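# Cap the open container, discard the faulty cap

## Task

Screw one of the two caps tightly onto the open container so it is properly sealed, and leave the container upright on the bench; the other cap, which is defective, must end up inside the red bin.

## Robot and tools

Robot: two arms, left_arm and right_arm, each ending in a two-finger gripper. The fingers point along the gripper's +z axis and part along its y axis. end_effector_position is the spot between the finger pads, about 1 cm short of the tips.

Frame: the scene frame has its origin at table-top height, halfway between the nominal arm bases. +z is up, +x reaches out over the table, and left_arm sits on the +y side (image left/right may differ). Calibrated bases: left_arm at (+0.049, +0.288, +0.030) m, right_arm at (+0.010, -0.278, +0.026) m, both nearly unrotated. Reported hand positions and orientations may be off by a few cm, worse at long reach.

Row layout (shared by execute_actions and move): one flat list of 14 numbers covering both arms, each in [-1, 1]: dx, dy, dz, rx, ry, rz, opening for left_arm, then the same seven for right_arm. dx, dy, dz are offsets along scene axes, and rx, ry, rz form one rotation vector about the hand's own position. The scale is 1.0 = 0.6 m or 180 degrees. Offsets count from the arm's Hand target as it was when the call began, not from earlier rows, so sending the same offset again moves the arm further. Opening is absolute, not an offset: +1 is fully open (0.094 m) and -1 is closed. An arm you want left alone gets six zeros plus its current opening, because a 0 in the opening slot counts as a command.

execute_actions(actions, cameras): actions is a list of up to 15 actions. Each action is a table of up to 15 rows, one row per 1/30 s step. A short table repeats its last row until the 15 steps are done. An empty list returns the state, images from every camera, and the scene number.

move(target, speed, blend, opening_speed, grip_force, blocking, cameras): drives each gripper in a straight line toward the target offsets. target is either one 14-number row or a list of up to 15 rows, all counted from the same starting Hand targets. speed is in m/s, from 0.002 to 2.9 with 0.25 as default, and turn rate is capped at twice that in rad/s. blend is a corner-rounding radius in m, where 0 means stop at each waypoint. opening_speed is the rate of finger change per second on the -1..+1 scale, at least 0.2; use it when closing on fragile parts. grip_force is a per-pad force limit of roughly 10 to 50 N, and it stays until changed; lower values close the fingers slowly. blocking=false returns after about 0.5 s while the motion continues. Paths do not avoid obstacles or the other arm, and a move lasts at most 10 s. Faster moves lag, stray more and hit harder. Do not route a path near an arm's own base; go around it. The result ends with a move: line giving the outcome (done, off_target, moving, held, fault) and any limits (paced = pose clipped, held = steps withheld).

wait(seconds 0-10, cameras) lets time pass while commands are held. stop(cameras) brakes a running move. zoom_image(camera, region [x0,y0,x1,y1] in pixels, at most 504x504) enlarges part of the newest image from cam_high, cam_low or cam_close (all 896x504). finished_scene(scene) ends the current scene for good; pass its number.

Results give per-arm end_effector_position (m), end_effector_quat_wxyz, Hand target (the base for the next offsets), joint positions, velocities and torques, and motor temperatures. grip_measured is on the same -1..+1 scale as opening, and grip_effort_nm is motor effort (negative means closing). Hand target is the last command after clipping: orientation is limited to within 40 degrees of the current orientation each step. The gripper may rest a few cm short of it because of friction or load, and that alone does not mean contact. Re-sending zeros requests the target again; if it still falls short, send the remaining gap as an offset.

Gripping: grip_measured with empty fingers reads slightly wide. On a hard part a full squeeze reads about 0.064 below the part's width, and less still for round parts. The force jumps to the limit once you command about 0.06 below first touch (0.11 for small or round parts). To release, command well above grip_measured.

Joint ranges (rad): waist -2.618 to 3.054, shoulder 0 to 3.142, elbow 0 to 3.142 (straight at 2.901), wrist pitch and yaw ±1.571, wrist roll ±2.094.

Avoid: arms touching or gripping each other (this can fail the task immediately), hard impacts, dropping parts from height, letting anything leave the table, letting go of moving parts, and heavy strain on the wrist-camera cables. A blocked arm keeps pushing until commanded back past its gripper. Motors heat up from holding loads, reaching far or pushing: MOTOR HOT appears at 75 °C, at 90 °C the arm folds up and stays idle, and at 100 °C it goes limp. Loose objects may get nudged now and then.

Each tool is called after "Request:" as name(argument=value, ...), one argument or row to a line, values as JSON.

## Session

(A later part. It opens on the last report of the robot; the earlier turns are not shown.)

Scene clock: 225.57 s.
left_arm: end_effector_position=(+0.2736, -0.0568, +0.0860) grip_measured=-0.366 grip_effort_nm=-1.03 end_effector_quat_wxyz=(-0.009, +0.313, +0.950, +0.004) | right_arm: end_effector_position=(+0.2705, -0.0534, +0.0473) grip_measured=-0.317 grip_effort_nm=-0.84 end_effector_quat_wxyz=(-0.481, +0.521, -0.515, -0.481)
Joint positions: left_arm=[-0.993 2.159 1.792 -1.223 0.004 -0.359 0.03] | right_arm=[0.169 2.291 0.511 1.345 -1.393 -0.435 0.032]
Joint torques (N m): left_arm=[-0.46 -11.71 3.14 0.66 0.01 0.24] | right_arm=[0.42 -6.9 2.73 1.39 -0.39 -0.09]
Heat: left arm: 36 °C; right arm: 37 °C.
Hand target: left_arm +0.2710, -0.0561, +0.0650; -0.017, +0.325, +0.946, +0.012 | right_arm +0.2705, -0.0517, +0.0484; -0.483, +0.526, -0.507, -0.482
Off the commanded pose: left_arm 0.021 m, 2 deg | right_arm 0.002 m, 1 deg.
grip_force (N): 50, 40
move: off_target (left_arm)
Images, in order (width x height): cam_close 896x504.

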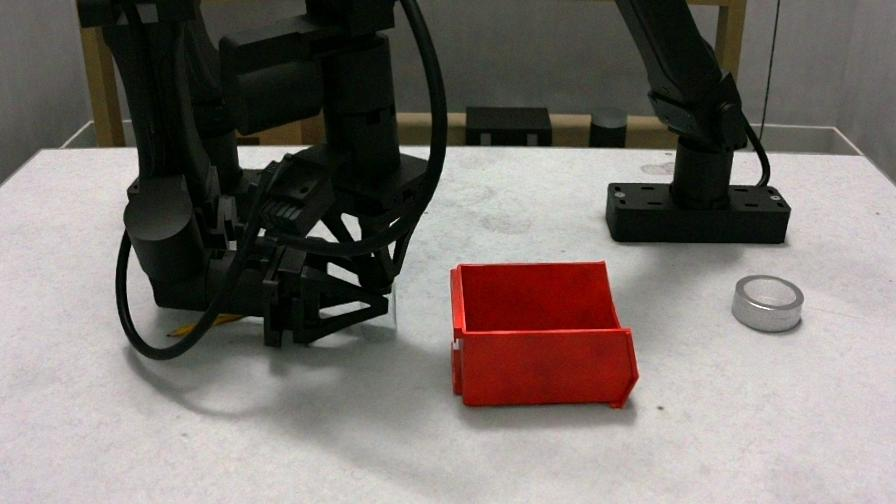

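Request:
move(
  target=[
    [0,0,0.0283,0,0,0,-0.1,0,0,0,0,0,0,-0.45],
    [0,0,0.0283,0.0126,-0.018,0.512,-0.1,0,0,0,0,0,0,-0.45],
    [0,0,0.01,0.0126,-0.018,0.512,-0.1,0,0,0,0,0,0,-0.45],
    [0,0,0.01,0.0126,-0.018,0.512,-0.45,0,0,0,0,0,0,-0.45],
  ],
  speed=[0.1,0.6,0.1,0.1],
  cameras=["cam_close"],
)

Request:
zoom_image(
  camera="cam_close",
  region=[320, 200, 440, 360],
)

Scene clock: 232.23 s.
left_arm: end_effector_position=(+0.2737, -0.0614, +0.0843) grip_measured=-0.364 grip_effort_nm=-1.03 end_effector_quat_wxyz=(-0.006, -0.454, +0.891, +0.001) | right_arm: end_effector_position=(+0.2703, -0.0534, +0.0474) grip_measured=-0.317 grip_effort_nm=-0.84 end_effector_quat_wxyz=(-0.482, +0.522, -0.514, -0.481)
Joint positions: left_arm=[-0.995 2.159 1.785 -1.2 0.013 -1.94 0.03] | right_arm=[0.169 2.291 0.511 1.346 -1.394 -0.438 0.032]
Joint torques (N m): left_arm=[-0.36 -12 4.86 0.31 -0.11 -0.06] | right_arm=[0.4 -6.9 2.73 1.39 -0.37 -0.06]
Heat: left arm: 36 °C; right arm: 37 °C.
Hand target: left_arm +0.2710, -0.0561, +0.0710; -0.002, -0.456, +0.890, +0.021 | right_arm +0.2705, -0.0517, +0.0484; -0.483, +0.526, -0.507, -0.482
Off the commanded pose: left_arm 0.015 m, 2 deg | right_arm 0.002 m, 1 deg.
grip_force (N): 50, 40
move: off_target (left_arm); target 4's new opening was sent with left_arm's hand 0.014 m and 2 deg from that target
Images, in order (width x height): cam_close 896x504.

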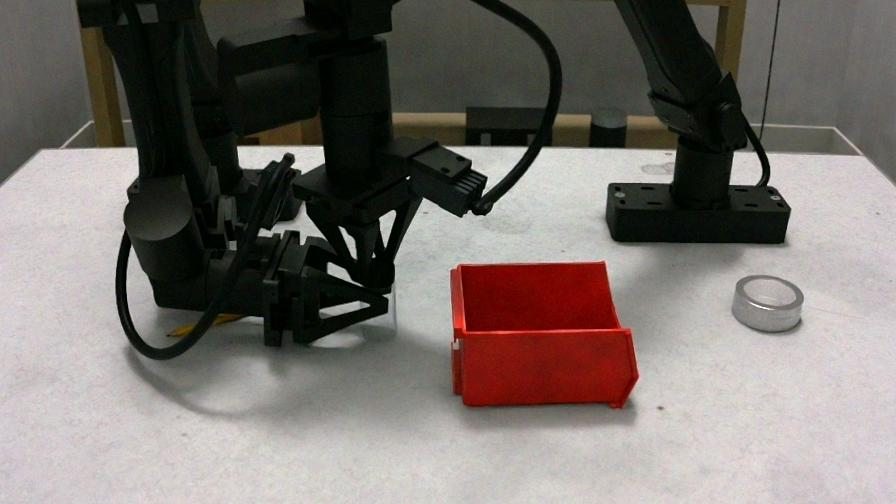

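Scaled by 3.150 from the camera's 896x504 image, which has a finer 1280x720 frame.

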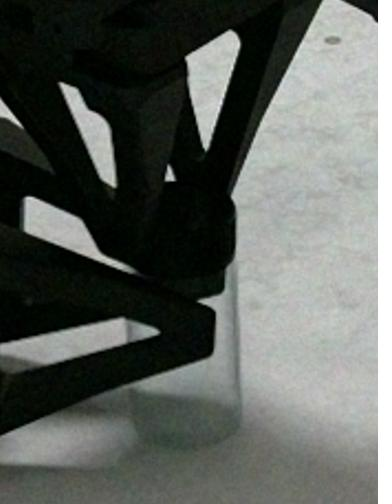

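Request:
move(
  target=[
    [0,0,-0.02,0,0,0,-0.45,0,0,0,0,0,0,-0.45],
    [0,0,-0.02,-0.0125,0.0182,-0.514,-0.45,0,0,0,0,0,0,-0.45],
  ],
  speed=[0.1,0.55],
  blend=[0.004,0],
  cameras=["cam_close"],
)

Request:
zoom_image(
  camera="cam_close",
  region=[320, 200, 440, 360],
)

Scene clock: 236.00 s.
left_arm: end_effector_position=(+0.2717, -0.0553, +0.0827) grip_measured=-0.364 grip_effort_nm=-1.03 end_effector_quat_wxyz=(-0.011, +0.293, +0.956, +0.007) | right_arm: end_effector_position=(+0.2707, -0.0534, +0.0472) grip_measured=-0.317 grip_effort_nm=-0.84 end_effector_quat_wxyz=(-0.481, +0.521, -0.516, -0.481)
Joint positions: left_arm=[-0.995 2.158 1.778 -1.217 0.004 -0.401 0.03] | right_arm=[0.169 2.291 0.511 1.346 -1.392 -0.434 0.032]
Joint torques (N m): left_arm=[-0.42 -11.14 3.17 0.73 0 0.69] | right_arm=[0.43 -6.91 2.7 1.39 -0.38 -0.08]
Heat: left arm: 36 °C; right arm: 37 °C.
Hand target: left_arm +0.2709, -0.0561, +0.0590; -0.017, +0.328, +0.944, +0.012 | right_arm +0.2705, -0.0517, +0.0484; +0.483, -0.526, +0.507, +0.482
Off the commanded pose: left_arm 0.024 m, 4 deg | right_arm 0.002 m, 1 deg.
grip_force (N): 50, 40
move: off_target (left_arm)
Images, in order (width x height): cam_close 896x504.

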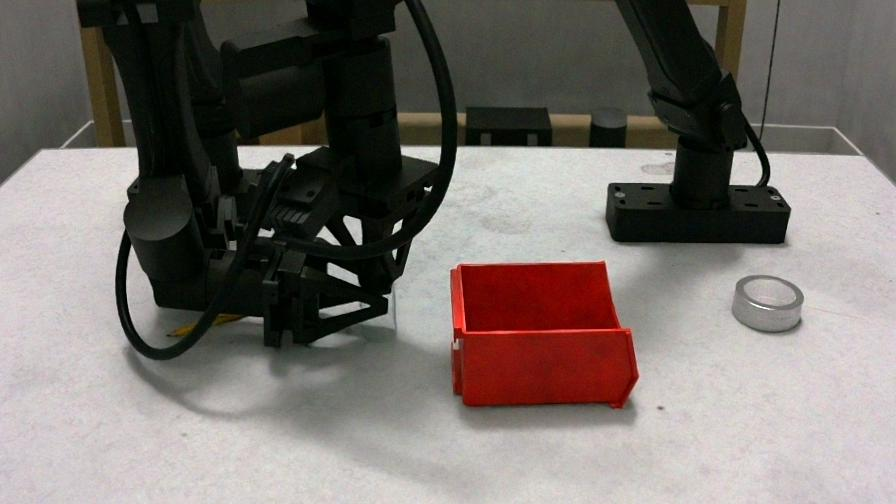

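Scaled by 3.150 from the camera's 896x504 image, which has a finer 1280x720 frame.

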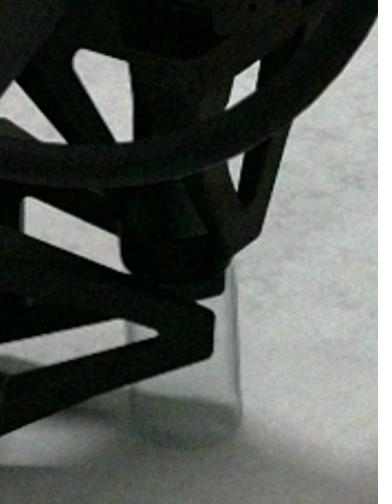

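Request:
move(
  target=[
    [0,0,0.0367,0,0,0,-0.1,0,0,0,0,0,0,-0.45],
    [0,0,0.0367,0.0126,-0.018,0.514,-0.1,0,0,0,0,0,0,-0.45],
    [0,0.003,0.0155,0.0126,-0.018,0.514,-0.1,0,0,0,0,0,0,-0.45],
    [0,0.003,0.0155,0.0126,-0.018,0.514,-0.45,0,0,0,0,0,0,-0.45],
    [0,0.003,0.002,0.0126,-0.018,0.514,-0.45,0,0,0,0,0,0,-0.45],
    [0,0.003,0.002,0,0,0,-0.45,0,0,0,0,0,0,-0.45],
  ],
  speed=[0.1,0.6,0.1,0.1,0.1,0.55],
  blend=[0,0.005,0,0,0.004,0],
  cameras=["cam_close"],
)

Request:
zoom_image(
  camera="cam_close",
  region=[320, 200, 440, 360],
)

Scene clock: 243.30 s.
left_arm: end_effector_position=(+0.2755, -0.0551, +0.0787) grip_measured=-0.355 grip_effort_nm=-1.03 end_effector_quat_wxyz=(-0.003, +0.320, +0.947, +0.004) | right_arm: end_effector_position=(+0.2739, -0.0537, +0.0465) grip_measured=-0.310 grip_effort_nm=-0.84 end_effector_quat_wxyz=(+0.485, -0.521, +0.518, +0.474)
Joint positions: left_arm=[-0.99 2.152 1.753 -1.182 -0.003 -0.339 0.03] | right_arm=[0.168 2.291 0.514 1.343 -1.38 -0.441 0.032]
Joint torques (N m): left_arm=[-0.53 -11.25 4.19 0.51 0.08 0.14] | right_arm=[0.47 -6.99 2.36 1.39 -0.54 -0.05]
Heat: left arm: 35 °C; right arm: 38 °C.
Hand target: left_arm +0.2709, -0.0543, +0.0603; -0.017, +0.328, +0.944, +0.012 | right_arm +0.2705, -0.0517, +0.0484; +0.483, -0.526, +0.507, +0.482
Off the commanded pose: left_arm 0.019 m, 2 deg | right_arm 0.004 m, 2 deg.
grip_force (N): 50, 40
move: off_target (left_arm); target 4's new opening was sent with left_arm's hand 0.013 m and 2 deg from that target
Images, in order (width x height): cam_close 896x504.

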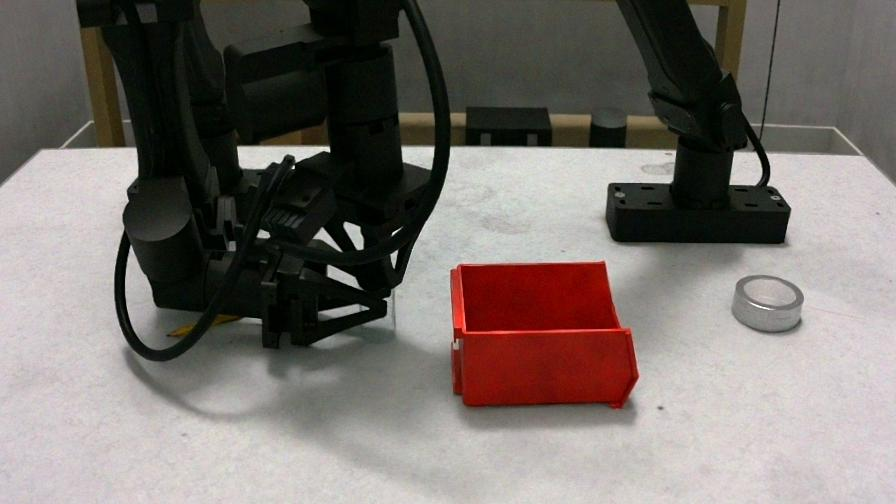

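Scaled by 3.150 from the camera's 896x504 image, which has a finer 1280x720 frame.

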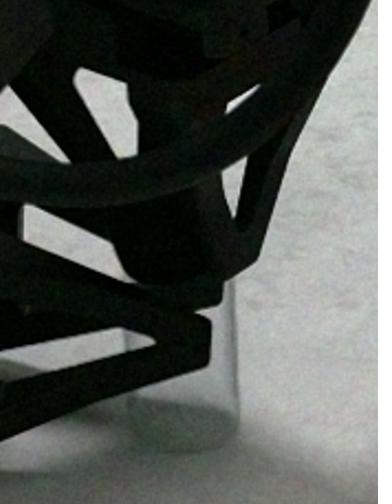

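Request:
move(
  target=[
    [0,0,0.0295,0,0,0,-0.1,0,0,0,0,0,0,-0.45],
    [0.002,-0.001,0.0295,0.0126,-0.018,0.514,-0.1,0,0,0,0,0,0,-0.45],
    [0.002,-0.001,0.0115,0.0126,-0.018,0.514,-0.1,0,0,0,0,0,0,-0.45],
  ],
  speed=[0.1,0.6,0.1],
  blend=[0,0.005,0],
  cameras=["cam_close"],
)

Request:
zoom_image(
  camera="cam_close",
  region=[320, 200, 440, 360],
)

Scene clock: 247.73 s.
left_arm: end_effector_position=(+0.2718, -0.0616, +0.0828) grip_measured=-0.101 grip_effort_nm=0.08 end_effector_quat_wxyz=(-0.008, -0.451, +0.893, -0.001) | right_arm: end_effector_position=(+0.2722, -0.0536, +0.0460) grip_measured=-0.317 grip_effort_nm=-0.84 end_effector_quat_wxyz=(-0.482, +0.522, -0.517, -0.478)
Joint positions: left_arm=[-0.997 2.152 1.769 -1.187 0.017 -1.935 0.042] | right_arm=[0.168 2.291 0.514 1.333 -1.387 -0.448 0.032]
Joint torques (N m): left_arm=[0.24 -11.38 4.94 0.31 -0.14 -0.1] | right_arm=[0.49 -7.08 2.41 1.44 -0.44 0.02]
Heat: left arm: 36 °C; right arm: 37 °C.
Hand target: left_arm +0.2721, -0.0549, +0.0672; -0.002, -0.456, +0.890, +0.021 | right_arm +0.2705, -0.0518, +0.0484; +0.483, -0.526, +0.507, +0.482
Off the commanded pose: left_arm 0.017 m, 3 deg | right_arm 0.003 m, 1 deg.
grip_force (N): 50, 40
move: off_target (left_arm)
Images, in order (width x height): cam_close 896x504.

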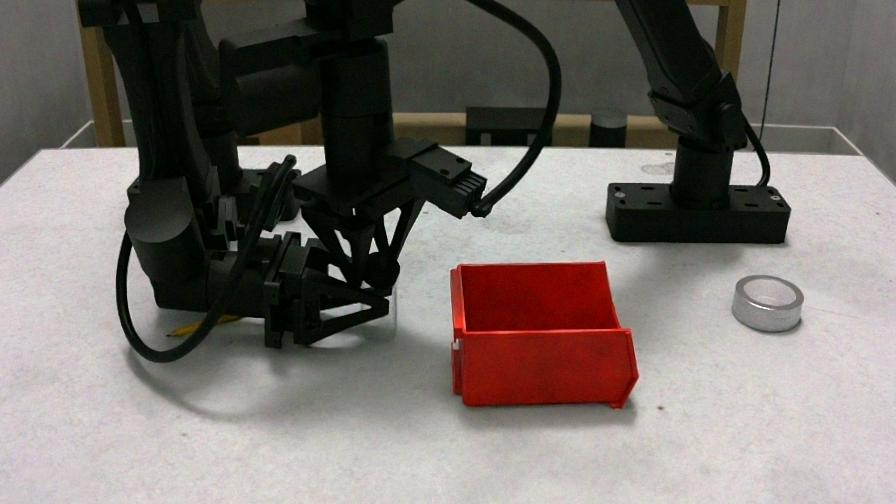

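Scaled by 3.150 from the camera's 896x504 image, which has a finer 1280x720 frame.

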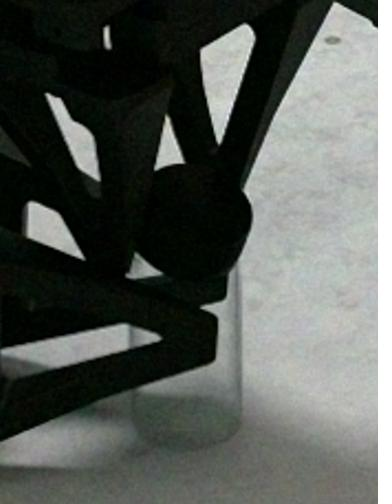

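Request:
zoom_image(
  camera="cam_close",
  region=[345, 225, 415, 325],
)

Request:
zoom_image(
  camera="cam_high",
  region=[370, 160, 470, 270],
)

Scaled by 5.040 from the camera's 896x504 image, which has a finer 1280x720 frame.

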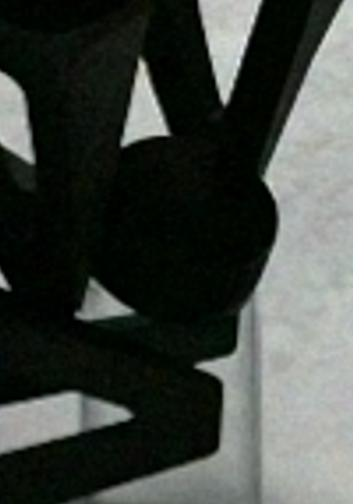

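This scene's latest camera images include none from cam_high. They are from: cam_close. cam_high's image comes with the result of a call that names it in "cameras".

Request:
move(
  target=[
    [0,0,0,0,0,0,0.25,0,0,0,0,0,0,-0.45],
    [0,0,0.08,0,0,0,0.25,0,0,0,0,0,0,-0.45],
  ],
  speed=[0.1,0.15],
  cameras=["cam_close","cam_high"],
)

Request:
zoom_image(
  camera="cam_close",
  region=[330, 200, 430, 350],
)

Scene clock: 252.03 s.
left_arm: end_effector_position=(+0.2700, -0.0586, +0.1141) grip_measured=+0.249 grip_effort_nm=0.08 end_effector_quat_wxyz=(-0.009, -0.451, +0.892, +0.011) | right_arm: end_effector_position=(+0.2732, -0.0540, +0.0461) grip_measured=-0.317 grip_effort_nm=-0.84 end_effector_quat_wxyz=(+0.483, -0.521, +0.518, +0.477)
Joint positions: left_arm=[-0.998 2.152 1.894 -1.335 0.015 -1.936 0.059] | right_arm=[0.167 2.291 0.516 1.333 -1.386 -0.445 0.032]
Joint torques (N m): left_arm=[0.24 -13.26 7.47 0.02 -0.13 -0.07] | right_arm=[0.58 -7.1 2.29 1.46 -0.47 -0.03]
Heat: left arm: 36 °C; right arm: 37 °C.
Hand target: left_arm +0.2722, -0.0548, +0.1152; -0.002, -0.456, +0.890, +0.021 | right_arm +0.2705, -0.0517, +0.0484; +0.483, -0.526, +0.507, +0.482
Off the commanded pose: left_arm 0.004 m, 2 deg | right_arm 0.004 m, 1 deg.
grip_force (N): 50, 40
move: done
Images, in order (width x height): cam_high 896x504, cam_close 896x504.

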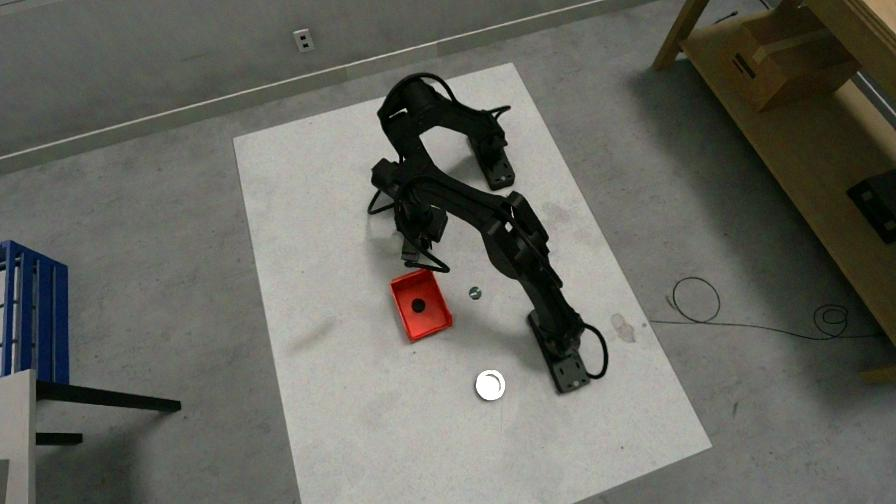

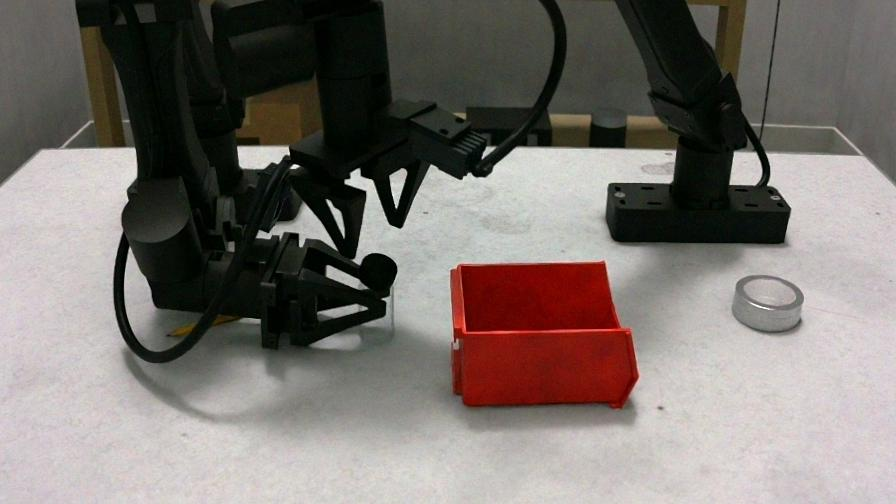

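Scaled by 3.360 from the camera's 896x504 image, which has a finer 1280x720 frame.

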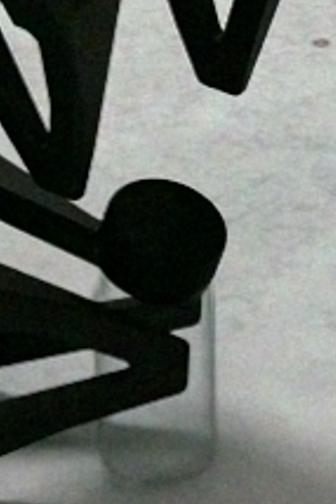

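Request:
move(
  target=[
    [0.006,-0.004,0.005,0,0,0,-0.92,0,0,0,0,0,0,-0.45],
    [0.006,-0.004,-0.062,0,0,0,-0.92,0,0,0,0,0,0,-0.45],
  ],
  speed=[0.1,0.08],
  cameras=["cam_close"],
)

Request:
zoom_image(
  camera="cam_close",
  region=[330, 200, 430, 350],
)

Scene clock: 256.27 s.
left_arm: end_effector_position=(+0.2740, -0.0648, +0.0958) grip_measured=-0.919 grip_effort_nm=-0.06 end_effector_quat_wxyz=(-0.007, -0.451, +0.892, -0.004) | right_arm: end_effector_position=(+0.2732, -0.0540, +0.0461) grip_measured=-0.317 grip_effort_nm=-0.84 end_effector_quat_wxyz=(+0.483, -0.521, +0.518, +0.477)
Joint positions: left_arm=[-0.998 2.155 1.826 -1.234 0.015 -1.936 0.004] | right_arm=[0.167 2.291 0.516 1.333 -1.386 -0.445 0.032]
Joint torques (N m): left_arm=[0.7 -10.96 5.15 0.33 -0.12 -0.02] | right_arm=[0.61 -7.08 2.26 1.43 -0.49 -0.02]
Heat: left arm: 36 °C; right arm: 37 °C.
Hand target: left_arm +0.2758, -0.0572, +0.0779; -0.002, -0.456, +0.890, +0.021 | right_arm +0.2705, -0.0517, +0.0484; +0.483, -0.526, +0.507, +0.482
Off the commanded pose: left_arm 0.019 m, 3 deg | right_arm 0.004 m, 1 deg.
grip_force (N): 50, 40
move: off_target (left_arm)
Images, in order (width x height): cam_close 896x504.

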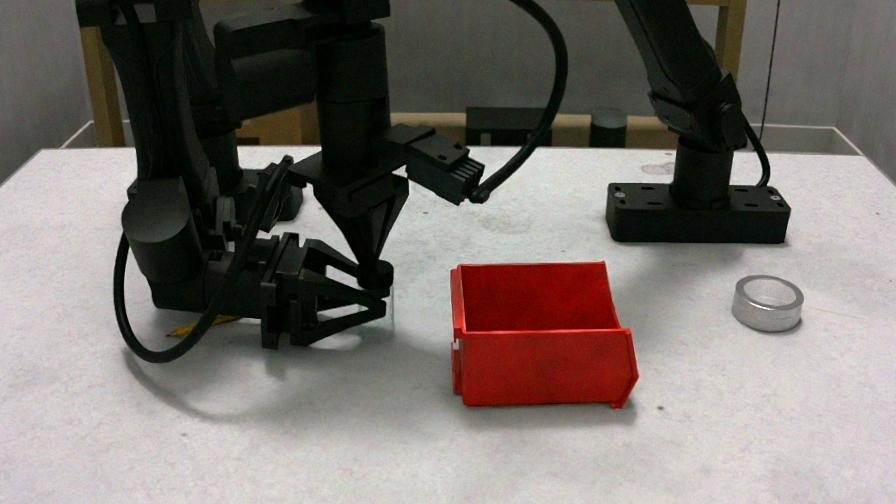

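Scaled by 3.360 from the camera's 896x504 image, which has a finer 1280x720 frame.

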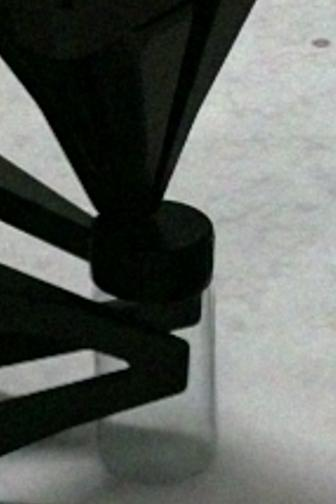

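Request:
move(
  target=[
    [0,0,0.04,0,0,0,-0.92,0,0,0,0,0,0,-0.45],
    [0.0105,0.0095,0.0667,0,0,0,0.1,0,0,0,0,0,0,-0.45],
  ],
  speed=[0.12,0.12],
  blend=[0.006,0],
  cameras=[],
)

Scene clock: 259.97 s.
left_arm: end_effector_position=(+0.2802, -0.0552, +0.1205) grip_measured=+0.099 grip_effort_nm=0.08 end_effector_quat_wxyz=(-0.008, -0.456, +0.890, +0.007) | right_arm: end_effector_position=(+0.2732, -0.0540, +0.0461) grip_measured=-0.317 grip_effort_nm=-0.84 end_effector_quat_wxyz=(+0.483, -0.521, +0.518, +0.477)
Joint positions: left_arm=[-0.973 2.155 1.924 -1.354 0.013 -1.922 0.052] | right_arm=[0.167 2.291 0.516 1.333 -1.386 -0.445 0.032]
Joint torques (N m): left_arm=[0.38 -12.42 7.62 0.04 -0.12 0.07] | right_arm=[0.57 -7.06 2.24 1.44 -0.47 -0.01]
Heat: left arm: 36 °C; right arm: 37 °C.
Hand target: left_arm +0.2820, -0.0516, +0.1179; -0.002, -0.456, +0.890, +0.021 | right_arm +0.2705, -0.0517, +0.0484; +0.483, -0.526, +0.507, +0.482
Off the commanded pose: left_arm 0.005 m, 2 deg | right_arm 0.004 m, 2 deg.
grip_force (N): 50, 40
move: done
No camera images: "cameras" was empty.

Request:
move(
  target=[-0.023,-0.0068,-0.0748,0,0,0,0.1,0,0,0,0,0,0,-0.45],
  speed=0.12,
  cameras=["cam_close"],
)

Request:
zoom_image(
  camera="cam_close",
  region=[330, 200, 430, 350],
)

Scene clock: 262.13 s.
left_arm: end_effector_position=(+0.2702, -0.0598, +0.0835) grip_measured=+0.099 grip_effort_nm=0.08 end_effector_quat_wxyz=(-0.007, -0.454, +0.891, +0.005) | right_arm: end_effector_position=(+0.2728, -0.0538, +0.0463) grip_measured=-0.317 grip_effort_nm=-0.83 end_effector_quat_wxyz=(+0.482, -0.521, +0.517, +0.478)
Joint positions: left_arm=[-1 2.155 1.776 -1.204 0.012 -1.944 0.052] | right_arm=[0.167 2.291 0.516 1.333 -1.388 -0.445 0.032]
Joint torques (N m): left_arm=[-0.35 -12.48 5.08 0.27 -0.09 -0.09] | right_arm=[0.65 -7.04 2.25 1.45 -0.45 -0.01]
Heat: left arm: 36 °C; right arm: 37 °C.
Hand target: left_arm +0.2683, -0.0557, +0.0731; -0.002, -0.456, +0.890, +0.021 | right_arm +0.2705, -0.0518, +0.0484; +0.483, -0.526, +0.507, +0.482
Off the commanded pose: left_arm 0.011 m, 2 deg | right_arm 0.004 m, 1 deg.
grip_force (N): 50, 40
move: off_target (left_arm)
Images, in order (width x height): cam_close 896x504.

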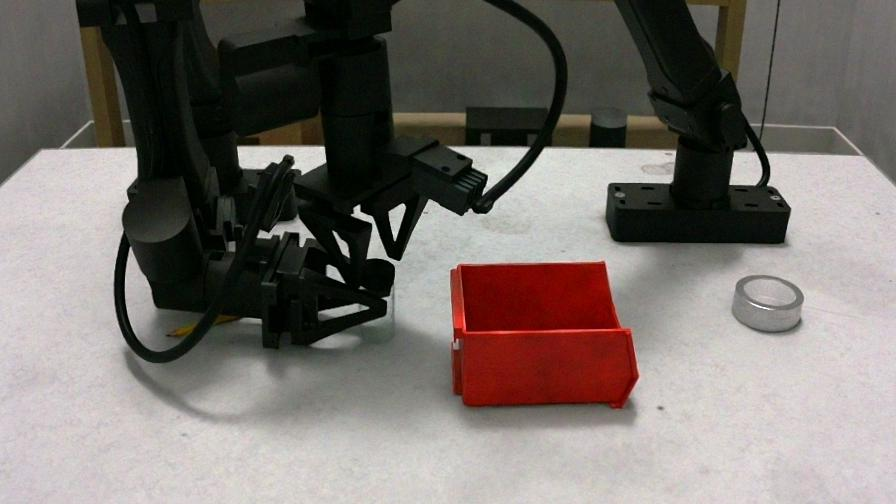

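Scaled by 3.360 from the camera's 896x504 image, which has a finer 1280x720 frame.

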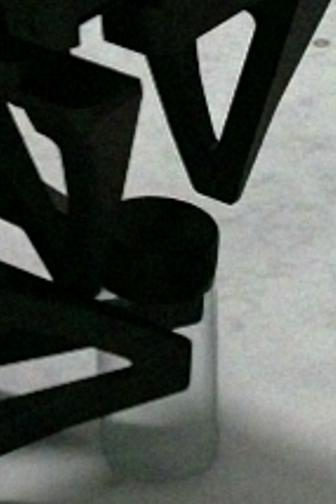

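Request:
move(
  target=[
    [0.015,0.0083,0.002,0,0,0,0.1,0,0,0,0,0,0,-0.45],
    [0.015,0.0083,0.002,0,0,0,-0.45,0,0,0,0,0,0,-0.45],
  ],
  speed=[0.12,0.1],
  cameras=["cam_close"],
)

Request:
zoom_image(
  camera="cam_close",
  region=[330, 200, 430, 350],
)

Scene clock: 264.27 s.
left_arm: end_effector_position=(+0.2767, -0.0587, +0.0835) grip_measured=-0.362 grip_effort_nm=-1.03 end_effector_quat_wxyz=(-0.006, -0.454, +0.891, +0.000) | right_arm: end_effector_position=(+0.2721, -0.0534, +0.0464) grip_measured=-0.317 grip_effort_nm=-0.84 end_effector_quat_wxyz=(-0.482, +0.522, -0.516, -0.479)
Joint positions: left_arm=[-0.985 2.155 1.776 -1.193 0.013 -1.93 0.03] | right_arm=[0.168 2.291 0.516 1.333 -1.39 -0.445 0.032]
Joint torques (N m): left_arm=[0.65 -12.33 5.64 0.15 -0.09 0.04] | right_arm=[0.53 -7.05 2.26 1.47 -0.41 -0.01]
Heat: left arm: 36 °C; right arm: 37 °C.
Hand target: left_arm +0.2773, -0.0506, +0.0743; -0.002, -0.456, +0.890, +0.021 | right_arm +0.2706, -0.0518, +0.0484; -0.483, +0.526, -0.507, -0.482
Off the commanded pose: left_arm 0.012 m, 2 deg | right_arm 0.003 m, 1 deg.
grip_force (N): 50, 40
move: off_target (left_arm); target 2's new opening was sent with left_arm's hand 0.012 m and 2 deg from that target
Images, in order (width x height): cam_close 896x504.

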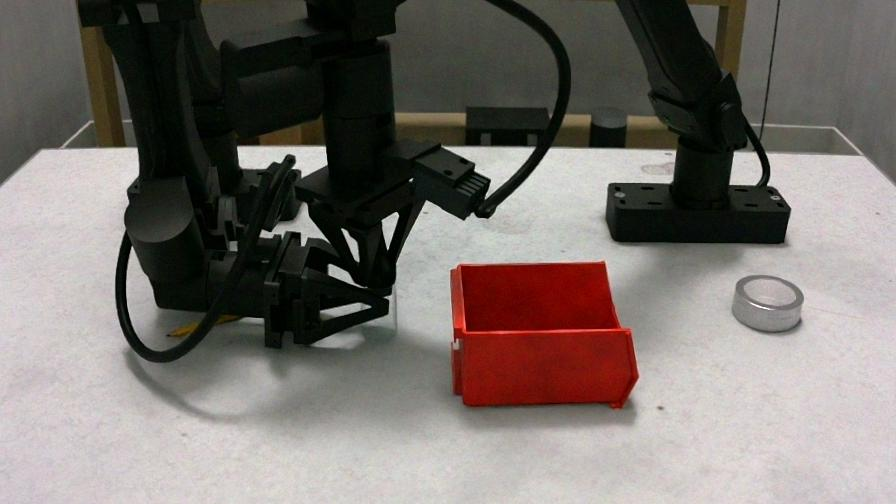

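Scaled by 3.360 from the camera's 896x504 image, which has a finer 1280x720 frame.

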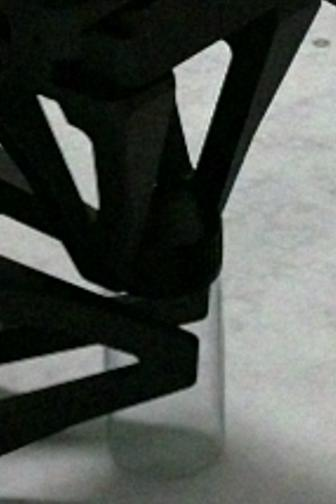

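Request:
move(
  target=[
    [-0.0022,-0.0075,-0.0188,0,0,0,-0.45,0,0,0,0,0,0,-0.45],
    [-0.0022,-0.0075,-0.0188,-0.0125,0.0182,-0.514,-0.45,0,0,0,0,0,0,-0.45],
  ],
  speed=[0.1,0.5],
  blend=[0.004,0],
  cameras=["cam_close"],
)

Request:
zoom_image(
  camera="cam_close",
  region=[330, 200, 430, 350],
)

Scene clock: 267.63 s.
left_arm: end_effector_position=(+0.2761, -0.0564, +0.0821) grip_measured=-0.361 grip_effort_nm=-1.03 end_effector_quat_wxyz=(-0.006, +0.322, +0.947, +0.000) | right_arm: end_effector_position=(+0.2730, -0.0535, +0.0460) grip_measured=-0.317 grip_effort_nm=-0.84 end_effector_quat_wxyz=(+0.482, -0.521, +0.518, +0.477)
Joint positions: left_arm=[-0.985 2.155 1.771 -1.196 0.008 -0.333 0.03] | right_arm=[0.168 2.291 0.516 1.333 -1.384 -0.444 0.032]
Joint torques (N m): left_arm=[-0.12 -10.5 4.97 0.43 -0.03 0.17] | right_arm=[0.44 -7.13 2.22 1.46 -0.48 -0.02]
Heat: left arm: 36 °C; right arm: 37 °C.
Hand target: left_arm +0.2760, -0.0552, +0.0630; -0.017, +0.328, +0.945, +0.012 | right_arm +0.2705, -0.0518, +0.0484; +0.483, -0.526, +0.507, +0.482
Off the commanded pose: left_arm 0.019 m, 2 deg | right_arm 0.004 m, 1 deg.
grip_force (N): 50, 40
move: off_target (left_arm)
Images, in order (width x height): cam_close 896x504.

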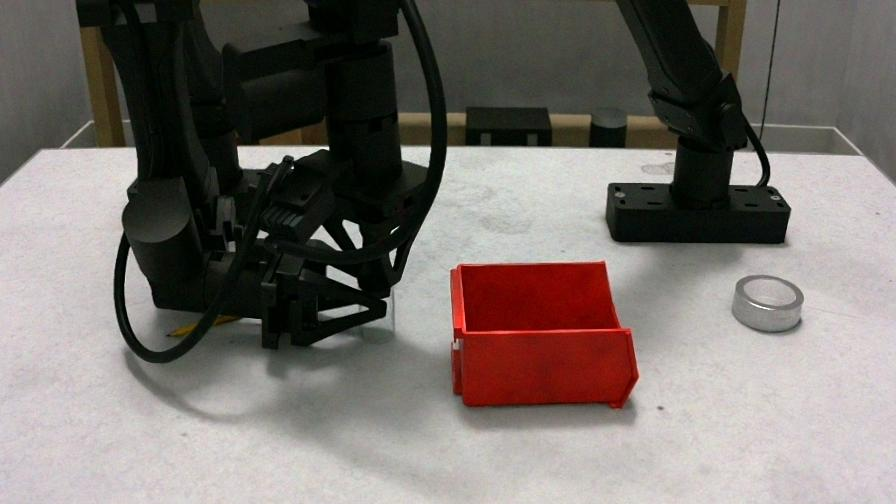

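Scaled by 3.360 from the camera's 896x504 image, which has a finer 1280x720 frame.

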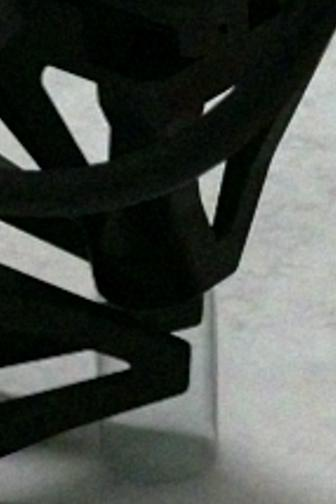

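Request:
move(
  target=[
    [0,0,0.0317,0,0,0,-0.45,0,0,0,0,0,0,-0.45],
    [0,0,0.0317,0,0,0,0.05,0,0,0,0,0,0,-0.45],
    [-0.0027,0.0062,0.0317,0.0126,-0.018,0.514,0.05,0,0,0,0,0,0,-0.45],
    [-0.0027,0.0062,0.0142,0.0126,-0.018,0.514,0.05,0,0,0,0,0,0,-0.45],
    [-0.0027,0.0062,0.0142,0.0126,-0.018,0.514,-0.45,0,0,0,0,0,0,-0.45],
  ],
  speed=[0.1,0.1,0.6,0.1,0.1],
  blend=[0,0,0.004,0,0],
  cameras=["cam_close"],
)

Request:
zoom_image(
  camera="cam_close",
  region=[330, 200, 430, 350],
)

Scene clock: 273.27 s.
left_arm: end_effector_position=(+0.2767, -0.0576, +0.0831) grip_measured=-0.363 grip_effort_nm=-1.03 end_effector_quat_wxyz=(-0.005, -0.453, +0.892, +0.002) | right_arm: end_effector_position=(+0.2722, -0.0532, +0.0471) grip_measured=-0.317 grip_effort_nm=-0.84 end_effector_quat_wxyz=(-0.482, +0.522, -0.515, -0.479)
Joint positions: left_arm=[-0.985 2.155 1.775 -1.195 0.009 -1.927 0.03] | right_arm=[0.169 2.291 0.516 1.34 -1.39 -0.439 0.032]
Joint torques (N m): left_arm=[-0.12 -12.36 4.81 0.28 -0.05 -0.06] | right_arm=[0.36 -6.98 2.24 1.41 -0.41 -0.07]
Heat: left arm: 36 °C; right arm: 37 °C.
Hand target: left_arm +0.2744, -0.0515, +0.0716; -0.002, -0.456, +0.890, +0.021 | right_arm +0.2705, -0.0517, +0.0484; +0.483, -0.526, +0.507, +0.482
Off the commanded pose: left_arm 0.013 m, 2 deg | right_arm 0.003 m, 1 deg.
grip_force (N): 50, 40
move: off_target (left_arm); target 5's new opening was sent with left_arm's hand 0.012 m and 2 deg from that target
Images, in order (width x height): cam_close 896x504.

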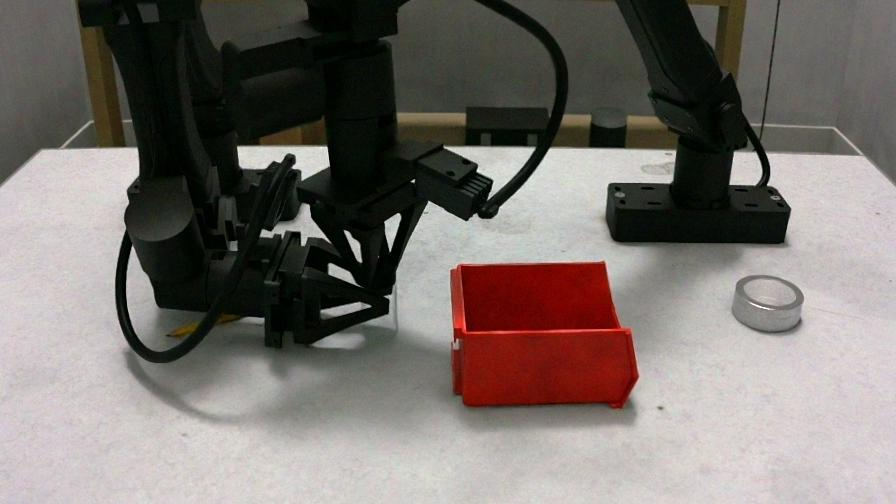

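Scaled by 3.360 from the camera's 896x504 image, which has a finer 1280x720 frame.

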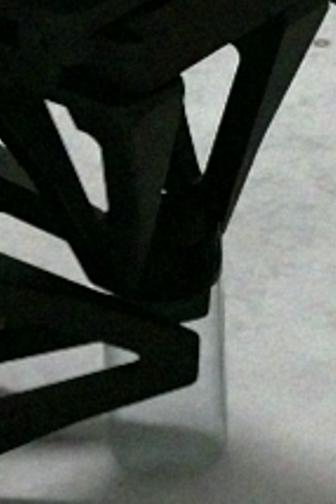

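Request:
move(
  target=[
    [0.0027,-0.0067,-0.02,0,0,0,-0.45,0,0,0,0,0,0,-0.45],
    [0.0027,-0.0067,-0.02,-0.0125,0.0182,-0.514,-0.45,0,0,0,0,0,0,-0.45],
  ],
  speed=[0.1,0.5],
  blend=[0.004,0],
  cameras=["cam_close"],
)

Request:
zoom_image(
  camera="cam_close",
  region=[330, 200, 430, 350],
)

Scene clock: 276.73 s.
left_arm: end_effector_position=(+0.2787, -0.0582, +0.0812) grip_measured=-0.363 grip_effort_nm=-1.03 end_effector_quat_wxyz=(+0.000, +0.320, +0.948, -0.001) | right_arm: end_effector_position=(+0.2732, -0.0533, +0.0461) grip_measured=-0.317 grip_effort_nm=-0.84 end_effector_quat_wxyz=(+0.480, -0.518, +0.521, +0.479)
Joint positions: left_arm=[-0.985 2.156 1.768 -1.181 0.002 -0.337 0.03] | right_arm=[0.169 2.291 0.516 1.335 -1.383 -0.431 0.032]
Joint torques (N m): left_arm=[-0.1 -10.24 4.74 0.42 0.03 0.21] | right_arm=[0.36 -6.99 2.28 1.46 -0.51 -0.16]
Heat: left arm: 36 °C; right arm: 37 °C.
Hand target: left_arm +0.2759, -0.0556, +0.0596; -0.017, +0.328, +0.945, +0.012 | right_arm +0.2705, -0.0517, +0.0484; +0.483, -0.527, +0.507, +0.482
Off the commanded pose: left_arm 0.022 m, 3 deg | right_arm 0.004 m, 2 deg.
grip_force (N): 50, 40
move: off_target (left_arm)
Images, in order (width x height): cam_close 896x504.

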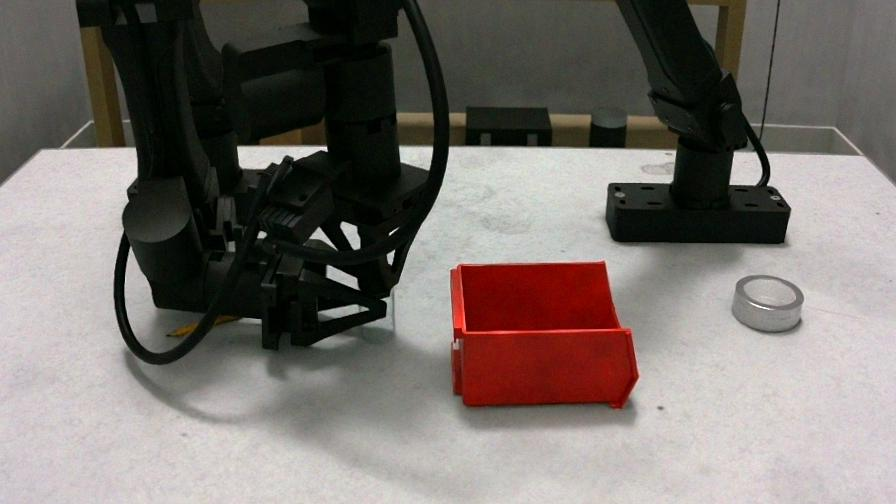

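Scaled by 3.360 from the camera's 896x504 image, which has a finer 1280x720 frame.

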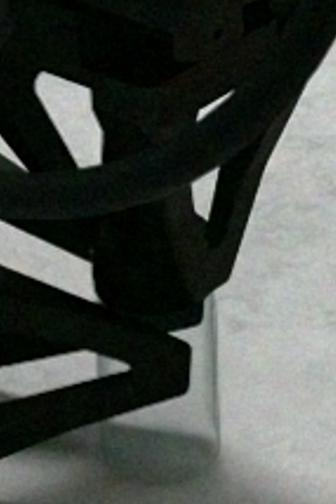

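Request:
move(
  target=[
    [0,0,0.0323,0,0,0,-0.45,0,0,0,0,0,0,-0.45],
    [0,0,0.0323,0,0,0,0.05,0,0,0,0,0,0,-0.45],
    [-0.0027,0.0067,0.0323,0.0126,-0.018,0.514,0.05,0,0,0,0,0,0,-0.45],
    [-0.0027,0.0067,0.0155,0.0126,-0.018,0.514,0.05,0,0,0,0,0,0,-0.45],
    [-0.0027,0.0067,0.0155,0.0126,-0.018,0.514,-0.45,0,0,0,0,0,0,-0.45],
    [0,0,-0.002,0.0126,-0.018,0.514,-0.45,0,0,0,0,0,0,-0.45],
    [0,0,-0.002,0,0,0,-0.45,0,0,0,0,0,0,-0.45],
  ],
  speed=[0.1,0.1,0.65,0.1,0.1,0.1,0.55],
  blend=[0,0,0.004,0,0,0.004,0],
  cameras=["cam_close"],
)

Request:
zoom_image(
  camera="cam_close",
  region=[330, 200, 430, 350],
)

Scene clock: 284.57 s.
left_arm: end_effector_position=(+0.2784, -0.0581, +0.0800) grip_measured=-0.363 grip_effort_nm=-1.03 end_effector_quat_wxyz=(-0.001, +0.320, +0.947, -0.003) | right_arm: end_effector_position=(+0.2723, -0.0531, +0.0463) grip_measured=-0.317 grip_effort_nm=-0.83 end_effector_quat_wxyz=(-0.478, +0.518, -0.520, -0.482)
Joint positions: left_arm=[-0.984 2.156 1.763 -1.176 0.006 -0.334 0.03] | right_arm=[0.17 2.291 0.516 1.334 -1.387 -0.429 0.032]
Joint torques (N m): left_arm=[-0.24 -10.26 4.92 0.41 -0.01 0.11] | right_arm=[0.34 -6.94 2.28 1.45 -0.45 -0.17]
Heat: left arm: 36 °C; right arm: 37 °C.
Hand target: left_arm +0.2760, -0.0555, +0.0584; -0.017, +0.328, +0.944, +0.012 | right_arm +0.2706, -0.0518, +0.0484; +0.483, -0.526, +0.507, +0.482
Off the commanded pose: left_arm 0.022 m, 3 deg | right_arm 0.003 m, 2 deg.
grip_force (N): 50, 40
move: off_target (left_arm); target 5's new opening was sent with left_arm's hand 0.013 m and 1 deg from that target
Images, in order (width x height): cam_close 896x504.

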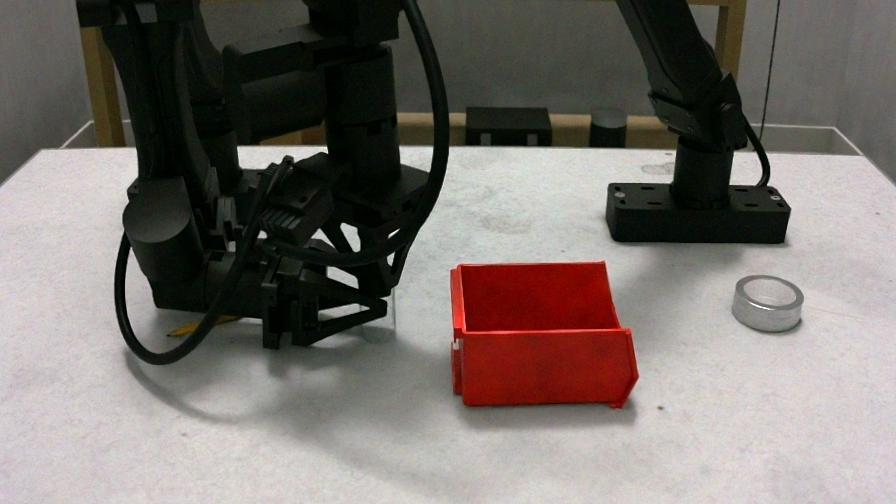

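Scaled by 3.360 from the camera's 896x504 image, which has a finer 1280x720 frame.

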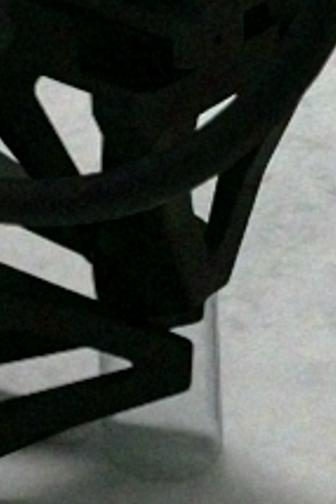

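Request:
move(
  target=[
    [0,0,0.0323,0,0,0,-0.45,0,0,0,0,0,0,-0.45],
    [0,0,0.0323,0,0,0,0.05,0,0,0,0,0,0,-0.45],
    [-0.0027,0.0067,0.0323,0.0126,-0.018,0.514,0.05,0,0,0,0,0,0,-0.45],
    [-0.0027,0.0067,0.0155,0.0126,-0.018,0.514,0.05,0,0,0,0,0,0,-0.45],
    [-0.0027,0.0067,0.0155,0.0126,-0.018,0.514,-0.45,0,0,0,0,0,0,-0.45],
    [0,0,-0.003,0.0126,-0.018,0.514,-0.45,0,0,0,0,0,0,-0.45],
    [0,0,-0.003,0,0,0,-0.45,0,0,0,0,0,0,-0.45],
  ],
  speed=[0.1,0.1,0.65,0.1,0.1,0.1,0.55],
  blend=[0,0,0.004,0,0,0.004,0],
  cameras=["cam_close"],
)

Request:
zoom_image(
  camera="cam_close",
  region=[330, 200, 430, 350],
)

Scene clock: 292.27 s.
left_arm: end_effector_position=(+0.2795, -0.0595, +0.0802) grip_measured=-0.365 grip_effort_nm=-1.03 end_effector_quat_wxyz=(+0.001, +0.294, +0.956, -0.006) | right_arm: end_effector_position=(+0.2743, -0.0530, +0.0455) grip_measured=-0.317 grip_effort_nm=-0.84 end_effector_quat_wxyz=(+0.479, -0.515, +0.526, +0.479)
Joint positions: left_arm=[-0.983 2.156 1.764 -1.17 0.007 -0.388 0.03] | right_arm=[0.17 2.291 0.515 1.338 -1.373 -0.421 0.032]
Joint torques (N m): left_arm=[-0.36 -10.03 4.57 0.43 -0.01 0.68] | right_arm=[0.29 -6.91 2.22 1.47 -0.6 -0.26]
Heat: left arm: 36 °C; right arm: 37 °C.
Hand target: left_arm +0.2760, -0.0555, +0.0566; -0.017, +0.328, +0.945, +0.012 | right_arm +0.2705, -0.0518, +0.0483; +0.483, -0.526, +0.507, +0.482
Off the commanded pose: left_arm 0.024 m, 5 deg | right_arm 0.005 m, 3 deg.
grip_force (N): 50, 40
move: off_target (left_arm, right_arm); target 5's new opening was sent with left_arm's hand 0.014 m and 2 deg from that target
Images, in order (width x height): cam_close 896x504.

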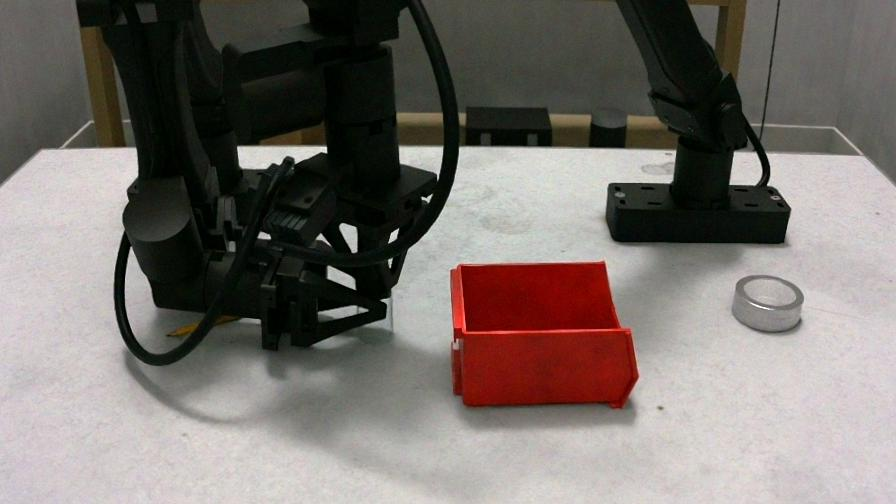

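Scaled by 3.360 from the camera's 896x504 image, which has a finer 1280x720 frame.

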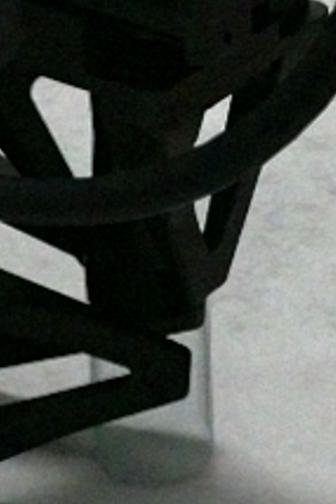

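Request:
move(
  target=[0,0,0,0,0,-0.065,-0.45,0,0,0,0,0,0,-0.45],
  speed=0.25,
  cameras=["cam_close"],
)

Request:
zoom_image(
  camera="cam_close",
  region=[330, 200, 430, 350],
)

Scene clock: 294.63 s.
left_arm: end_effector_position=(+0.2801, -0.0566, +0.0799) grip_measured=-0.365 grip_effort_nm=-1.03 end_effector_quat_wxyz=(+0.001, +0.390, +0.921, +0.001) | right_arm: end_effector_position=(+0.2745, -0.0530, +0.0455) grip_measured=-0.317 grip_effort_nm=-0.84 end_effector_quat_wxyz=(+0.479, -0.515, +0.526, +0.478)
Joint positions: left_arm=[-0.983 2.156 1.763 -1.177 -0.004 -0.184 0.03] | right_arm=[0.17 2.291 0.515 1.338 -1.372 -0.42 0.032]
Joint torques (N m): left_arm=[-0.79 -10.02 4.55 0.49 -0.02 0.63] | right_arm=[0.27 -6.9 2.36 1.47 -0.6 -0.26]
Heat: left arm: 36 °C; right arm: 37 °C.
Hand target: left_arm +0.2759, -0.0555, +0.0566; -0.016, +0.422, +0.906, +0.014 | right_arm +0.2705, -0.0518, +0.0484; +0.483, -0.526, +0.507, +0.482
Off the commanded pose: left_arm 0.024 m, 5 deg | right_arm 0.005 m, 3 deg.
grip_force (N): 50, 40
move: off_target (left_arm, right_arm)
Images, in order (width x height): cam_close 896x504.

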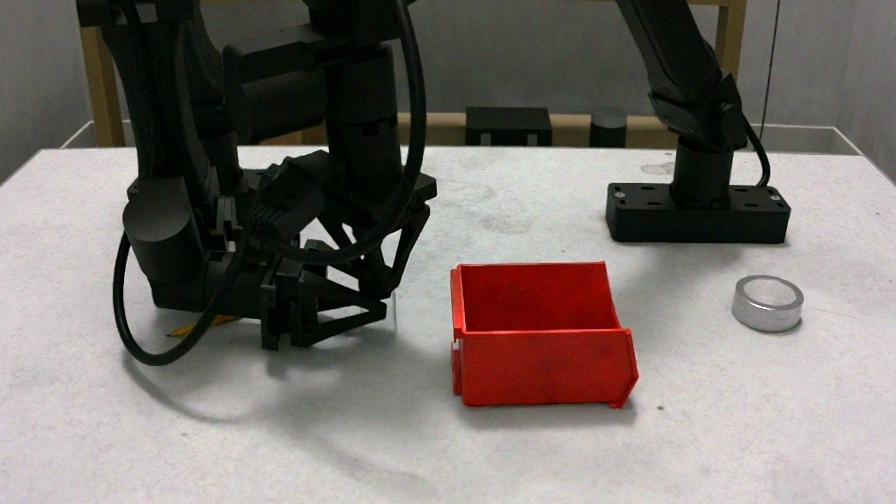

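Scaled by 3.360 from the camera's 896x504 image, which has a finer 1280x720 frame.

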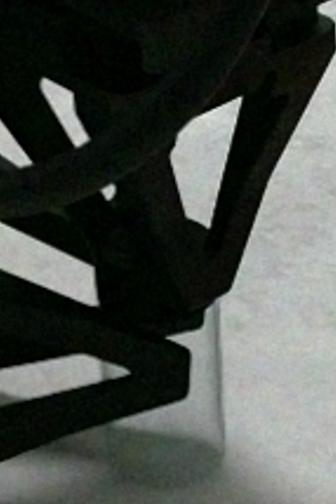

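Request:
move(
  target=[
    [0,0,0.0335,0,0,0.01,-0.45,0,0,0,0,0,0,-0.45],
    [0,0,0.0335,0,0,0.01,0.05,0,0,0,0,0,0,-0.45],
    [-0.0027,0.0067,0.0335,0.0126,-0.018,0.579,0.05,0,0,0,0,0,0,-0.45],
    [-0.0027,0.0067,0.0167,0.0126,-0.018,0.579,0.05,0,0,0,0,0,0,-0.45],
    [-0.0027,0.0067,0.0167,0.0126,-0.018,0.579,-0.45,0,0,0,0,0,0,-0.45],
  ],
  speed=[0.1,0.1,0.7,0.1,0.1],
  blend=[0,0,0.004,0,0],
  grip_force=[50,50],
  cameras=["cam_close"],
)

Request:
zoom_image(
  camera="cam_close",
  region=[330, 200, 430, 350],
)

Scene clock: 300.30 s.
left_arm: end_effector_position=(+0.2768, -0.0580, +0.0806) grip_measured=-0.364 grip_effort_nm=-1.03 end_effector_quat_wxyz=(-0.008, -0.452, +0.892, +0.000) | right_arm: end_effector_position=(+0.2718, -0.0530, +0.0461) grip_measured=-0.323 grip_effort_nm=-1.02 end_effector_quat_wxyz=(-0.477, +0.518, -0.521, -0.483)
Joint positions: left_arm=[-0.983 2.156 1.765 -1.183 0.015 -1.924 0.03] | right_arm=[0.17 2.291 0.515 1.332 -1.387 -0.429 0.032]
Joint torques (N m): left_arm=[-0.02 -11.99 4.68 0.26 -0.04 -0.07] | right_arm=[0.27 -7.01 2.35 1.46 -0.44 -0.19]
Heat: left arm: 36 °C; right arm: 37 °C.
Hand target: left_arm +0.2743, -0.0516, +0.0666; -0.006, -0.456, +0.889, +0.022 | right_arm +0.2705, -0.0518, +0.0483; -0.483, +0.526, -0.507, -0.482
Off the commanded pose: left_arm 0.016 m, 3 deg | right_arm 0.003 m, 2 deg.
move: off_target (left_arm); target 2's new opening was sent with left_arm's hand 0.005 m and 3 deg from that target; target 5's new opening was sent with left_arm's hand 0.015 m and 2 deg from that target
Images, in order (width x height): cam_close 896x504.

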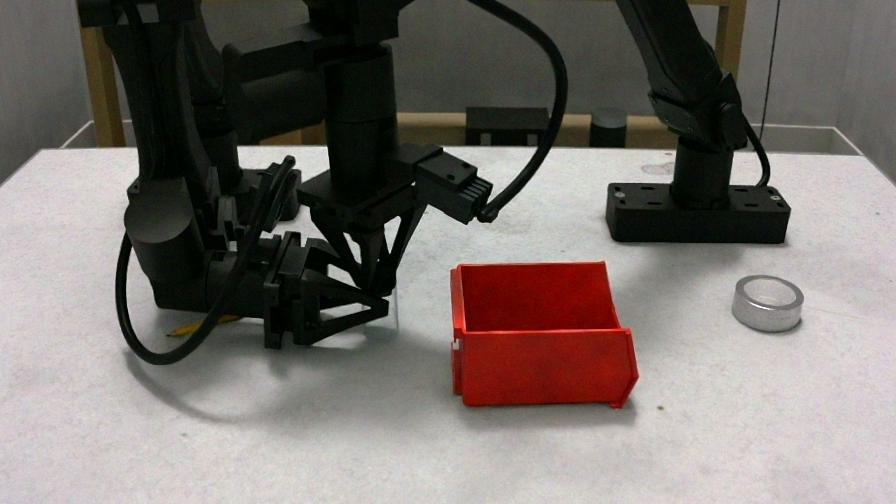

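Scaled by 3.360 from the camera's 896x504 image, which has a finer 1280x720 frame.

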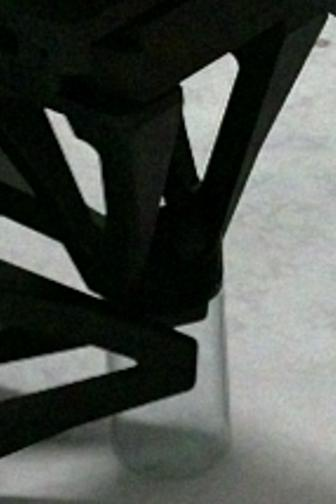

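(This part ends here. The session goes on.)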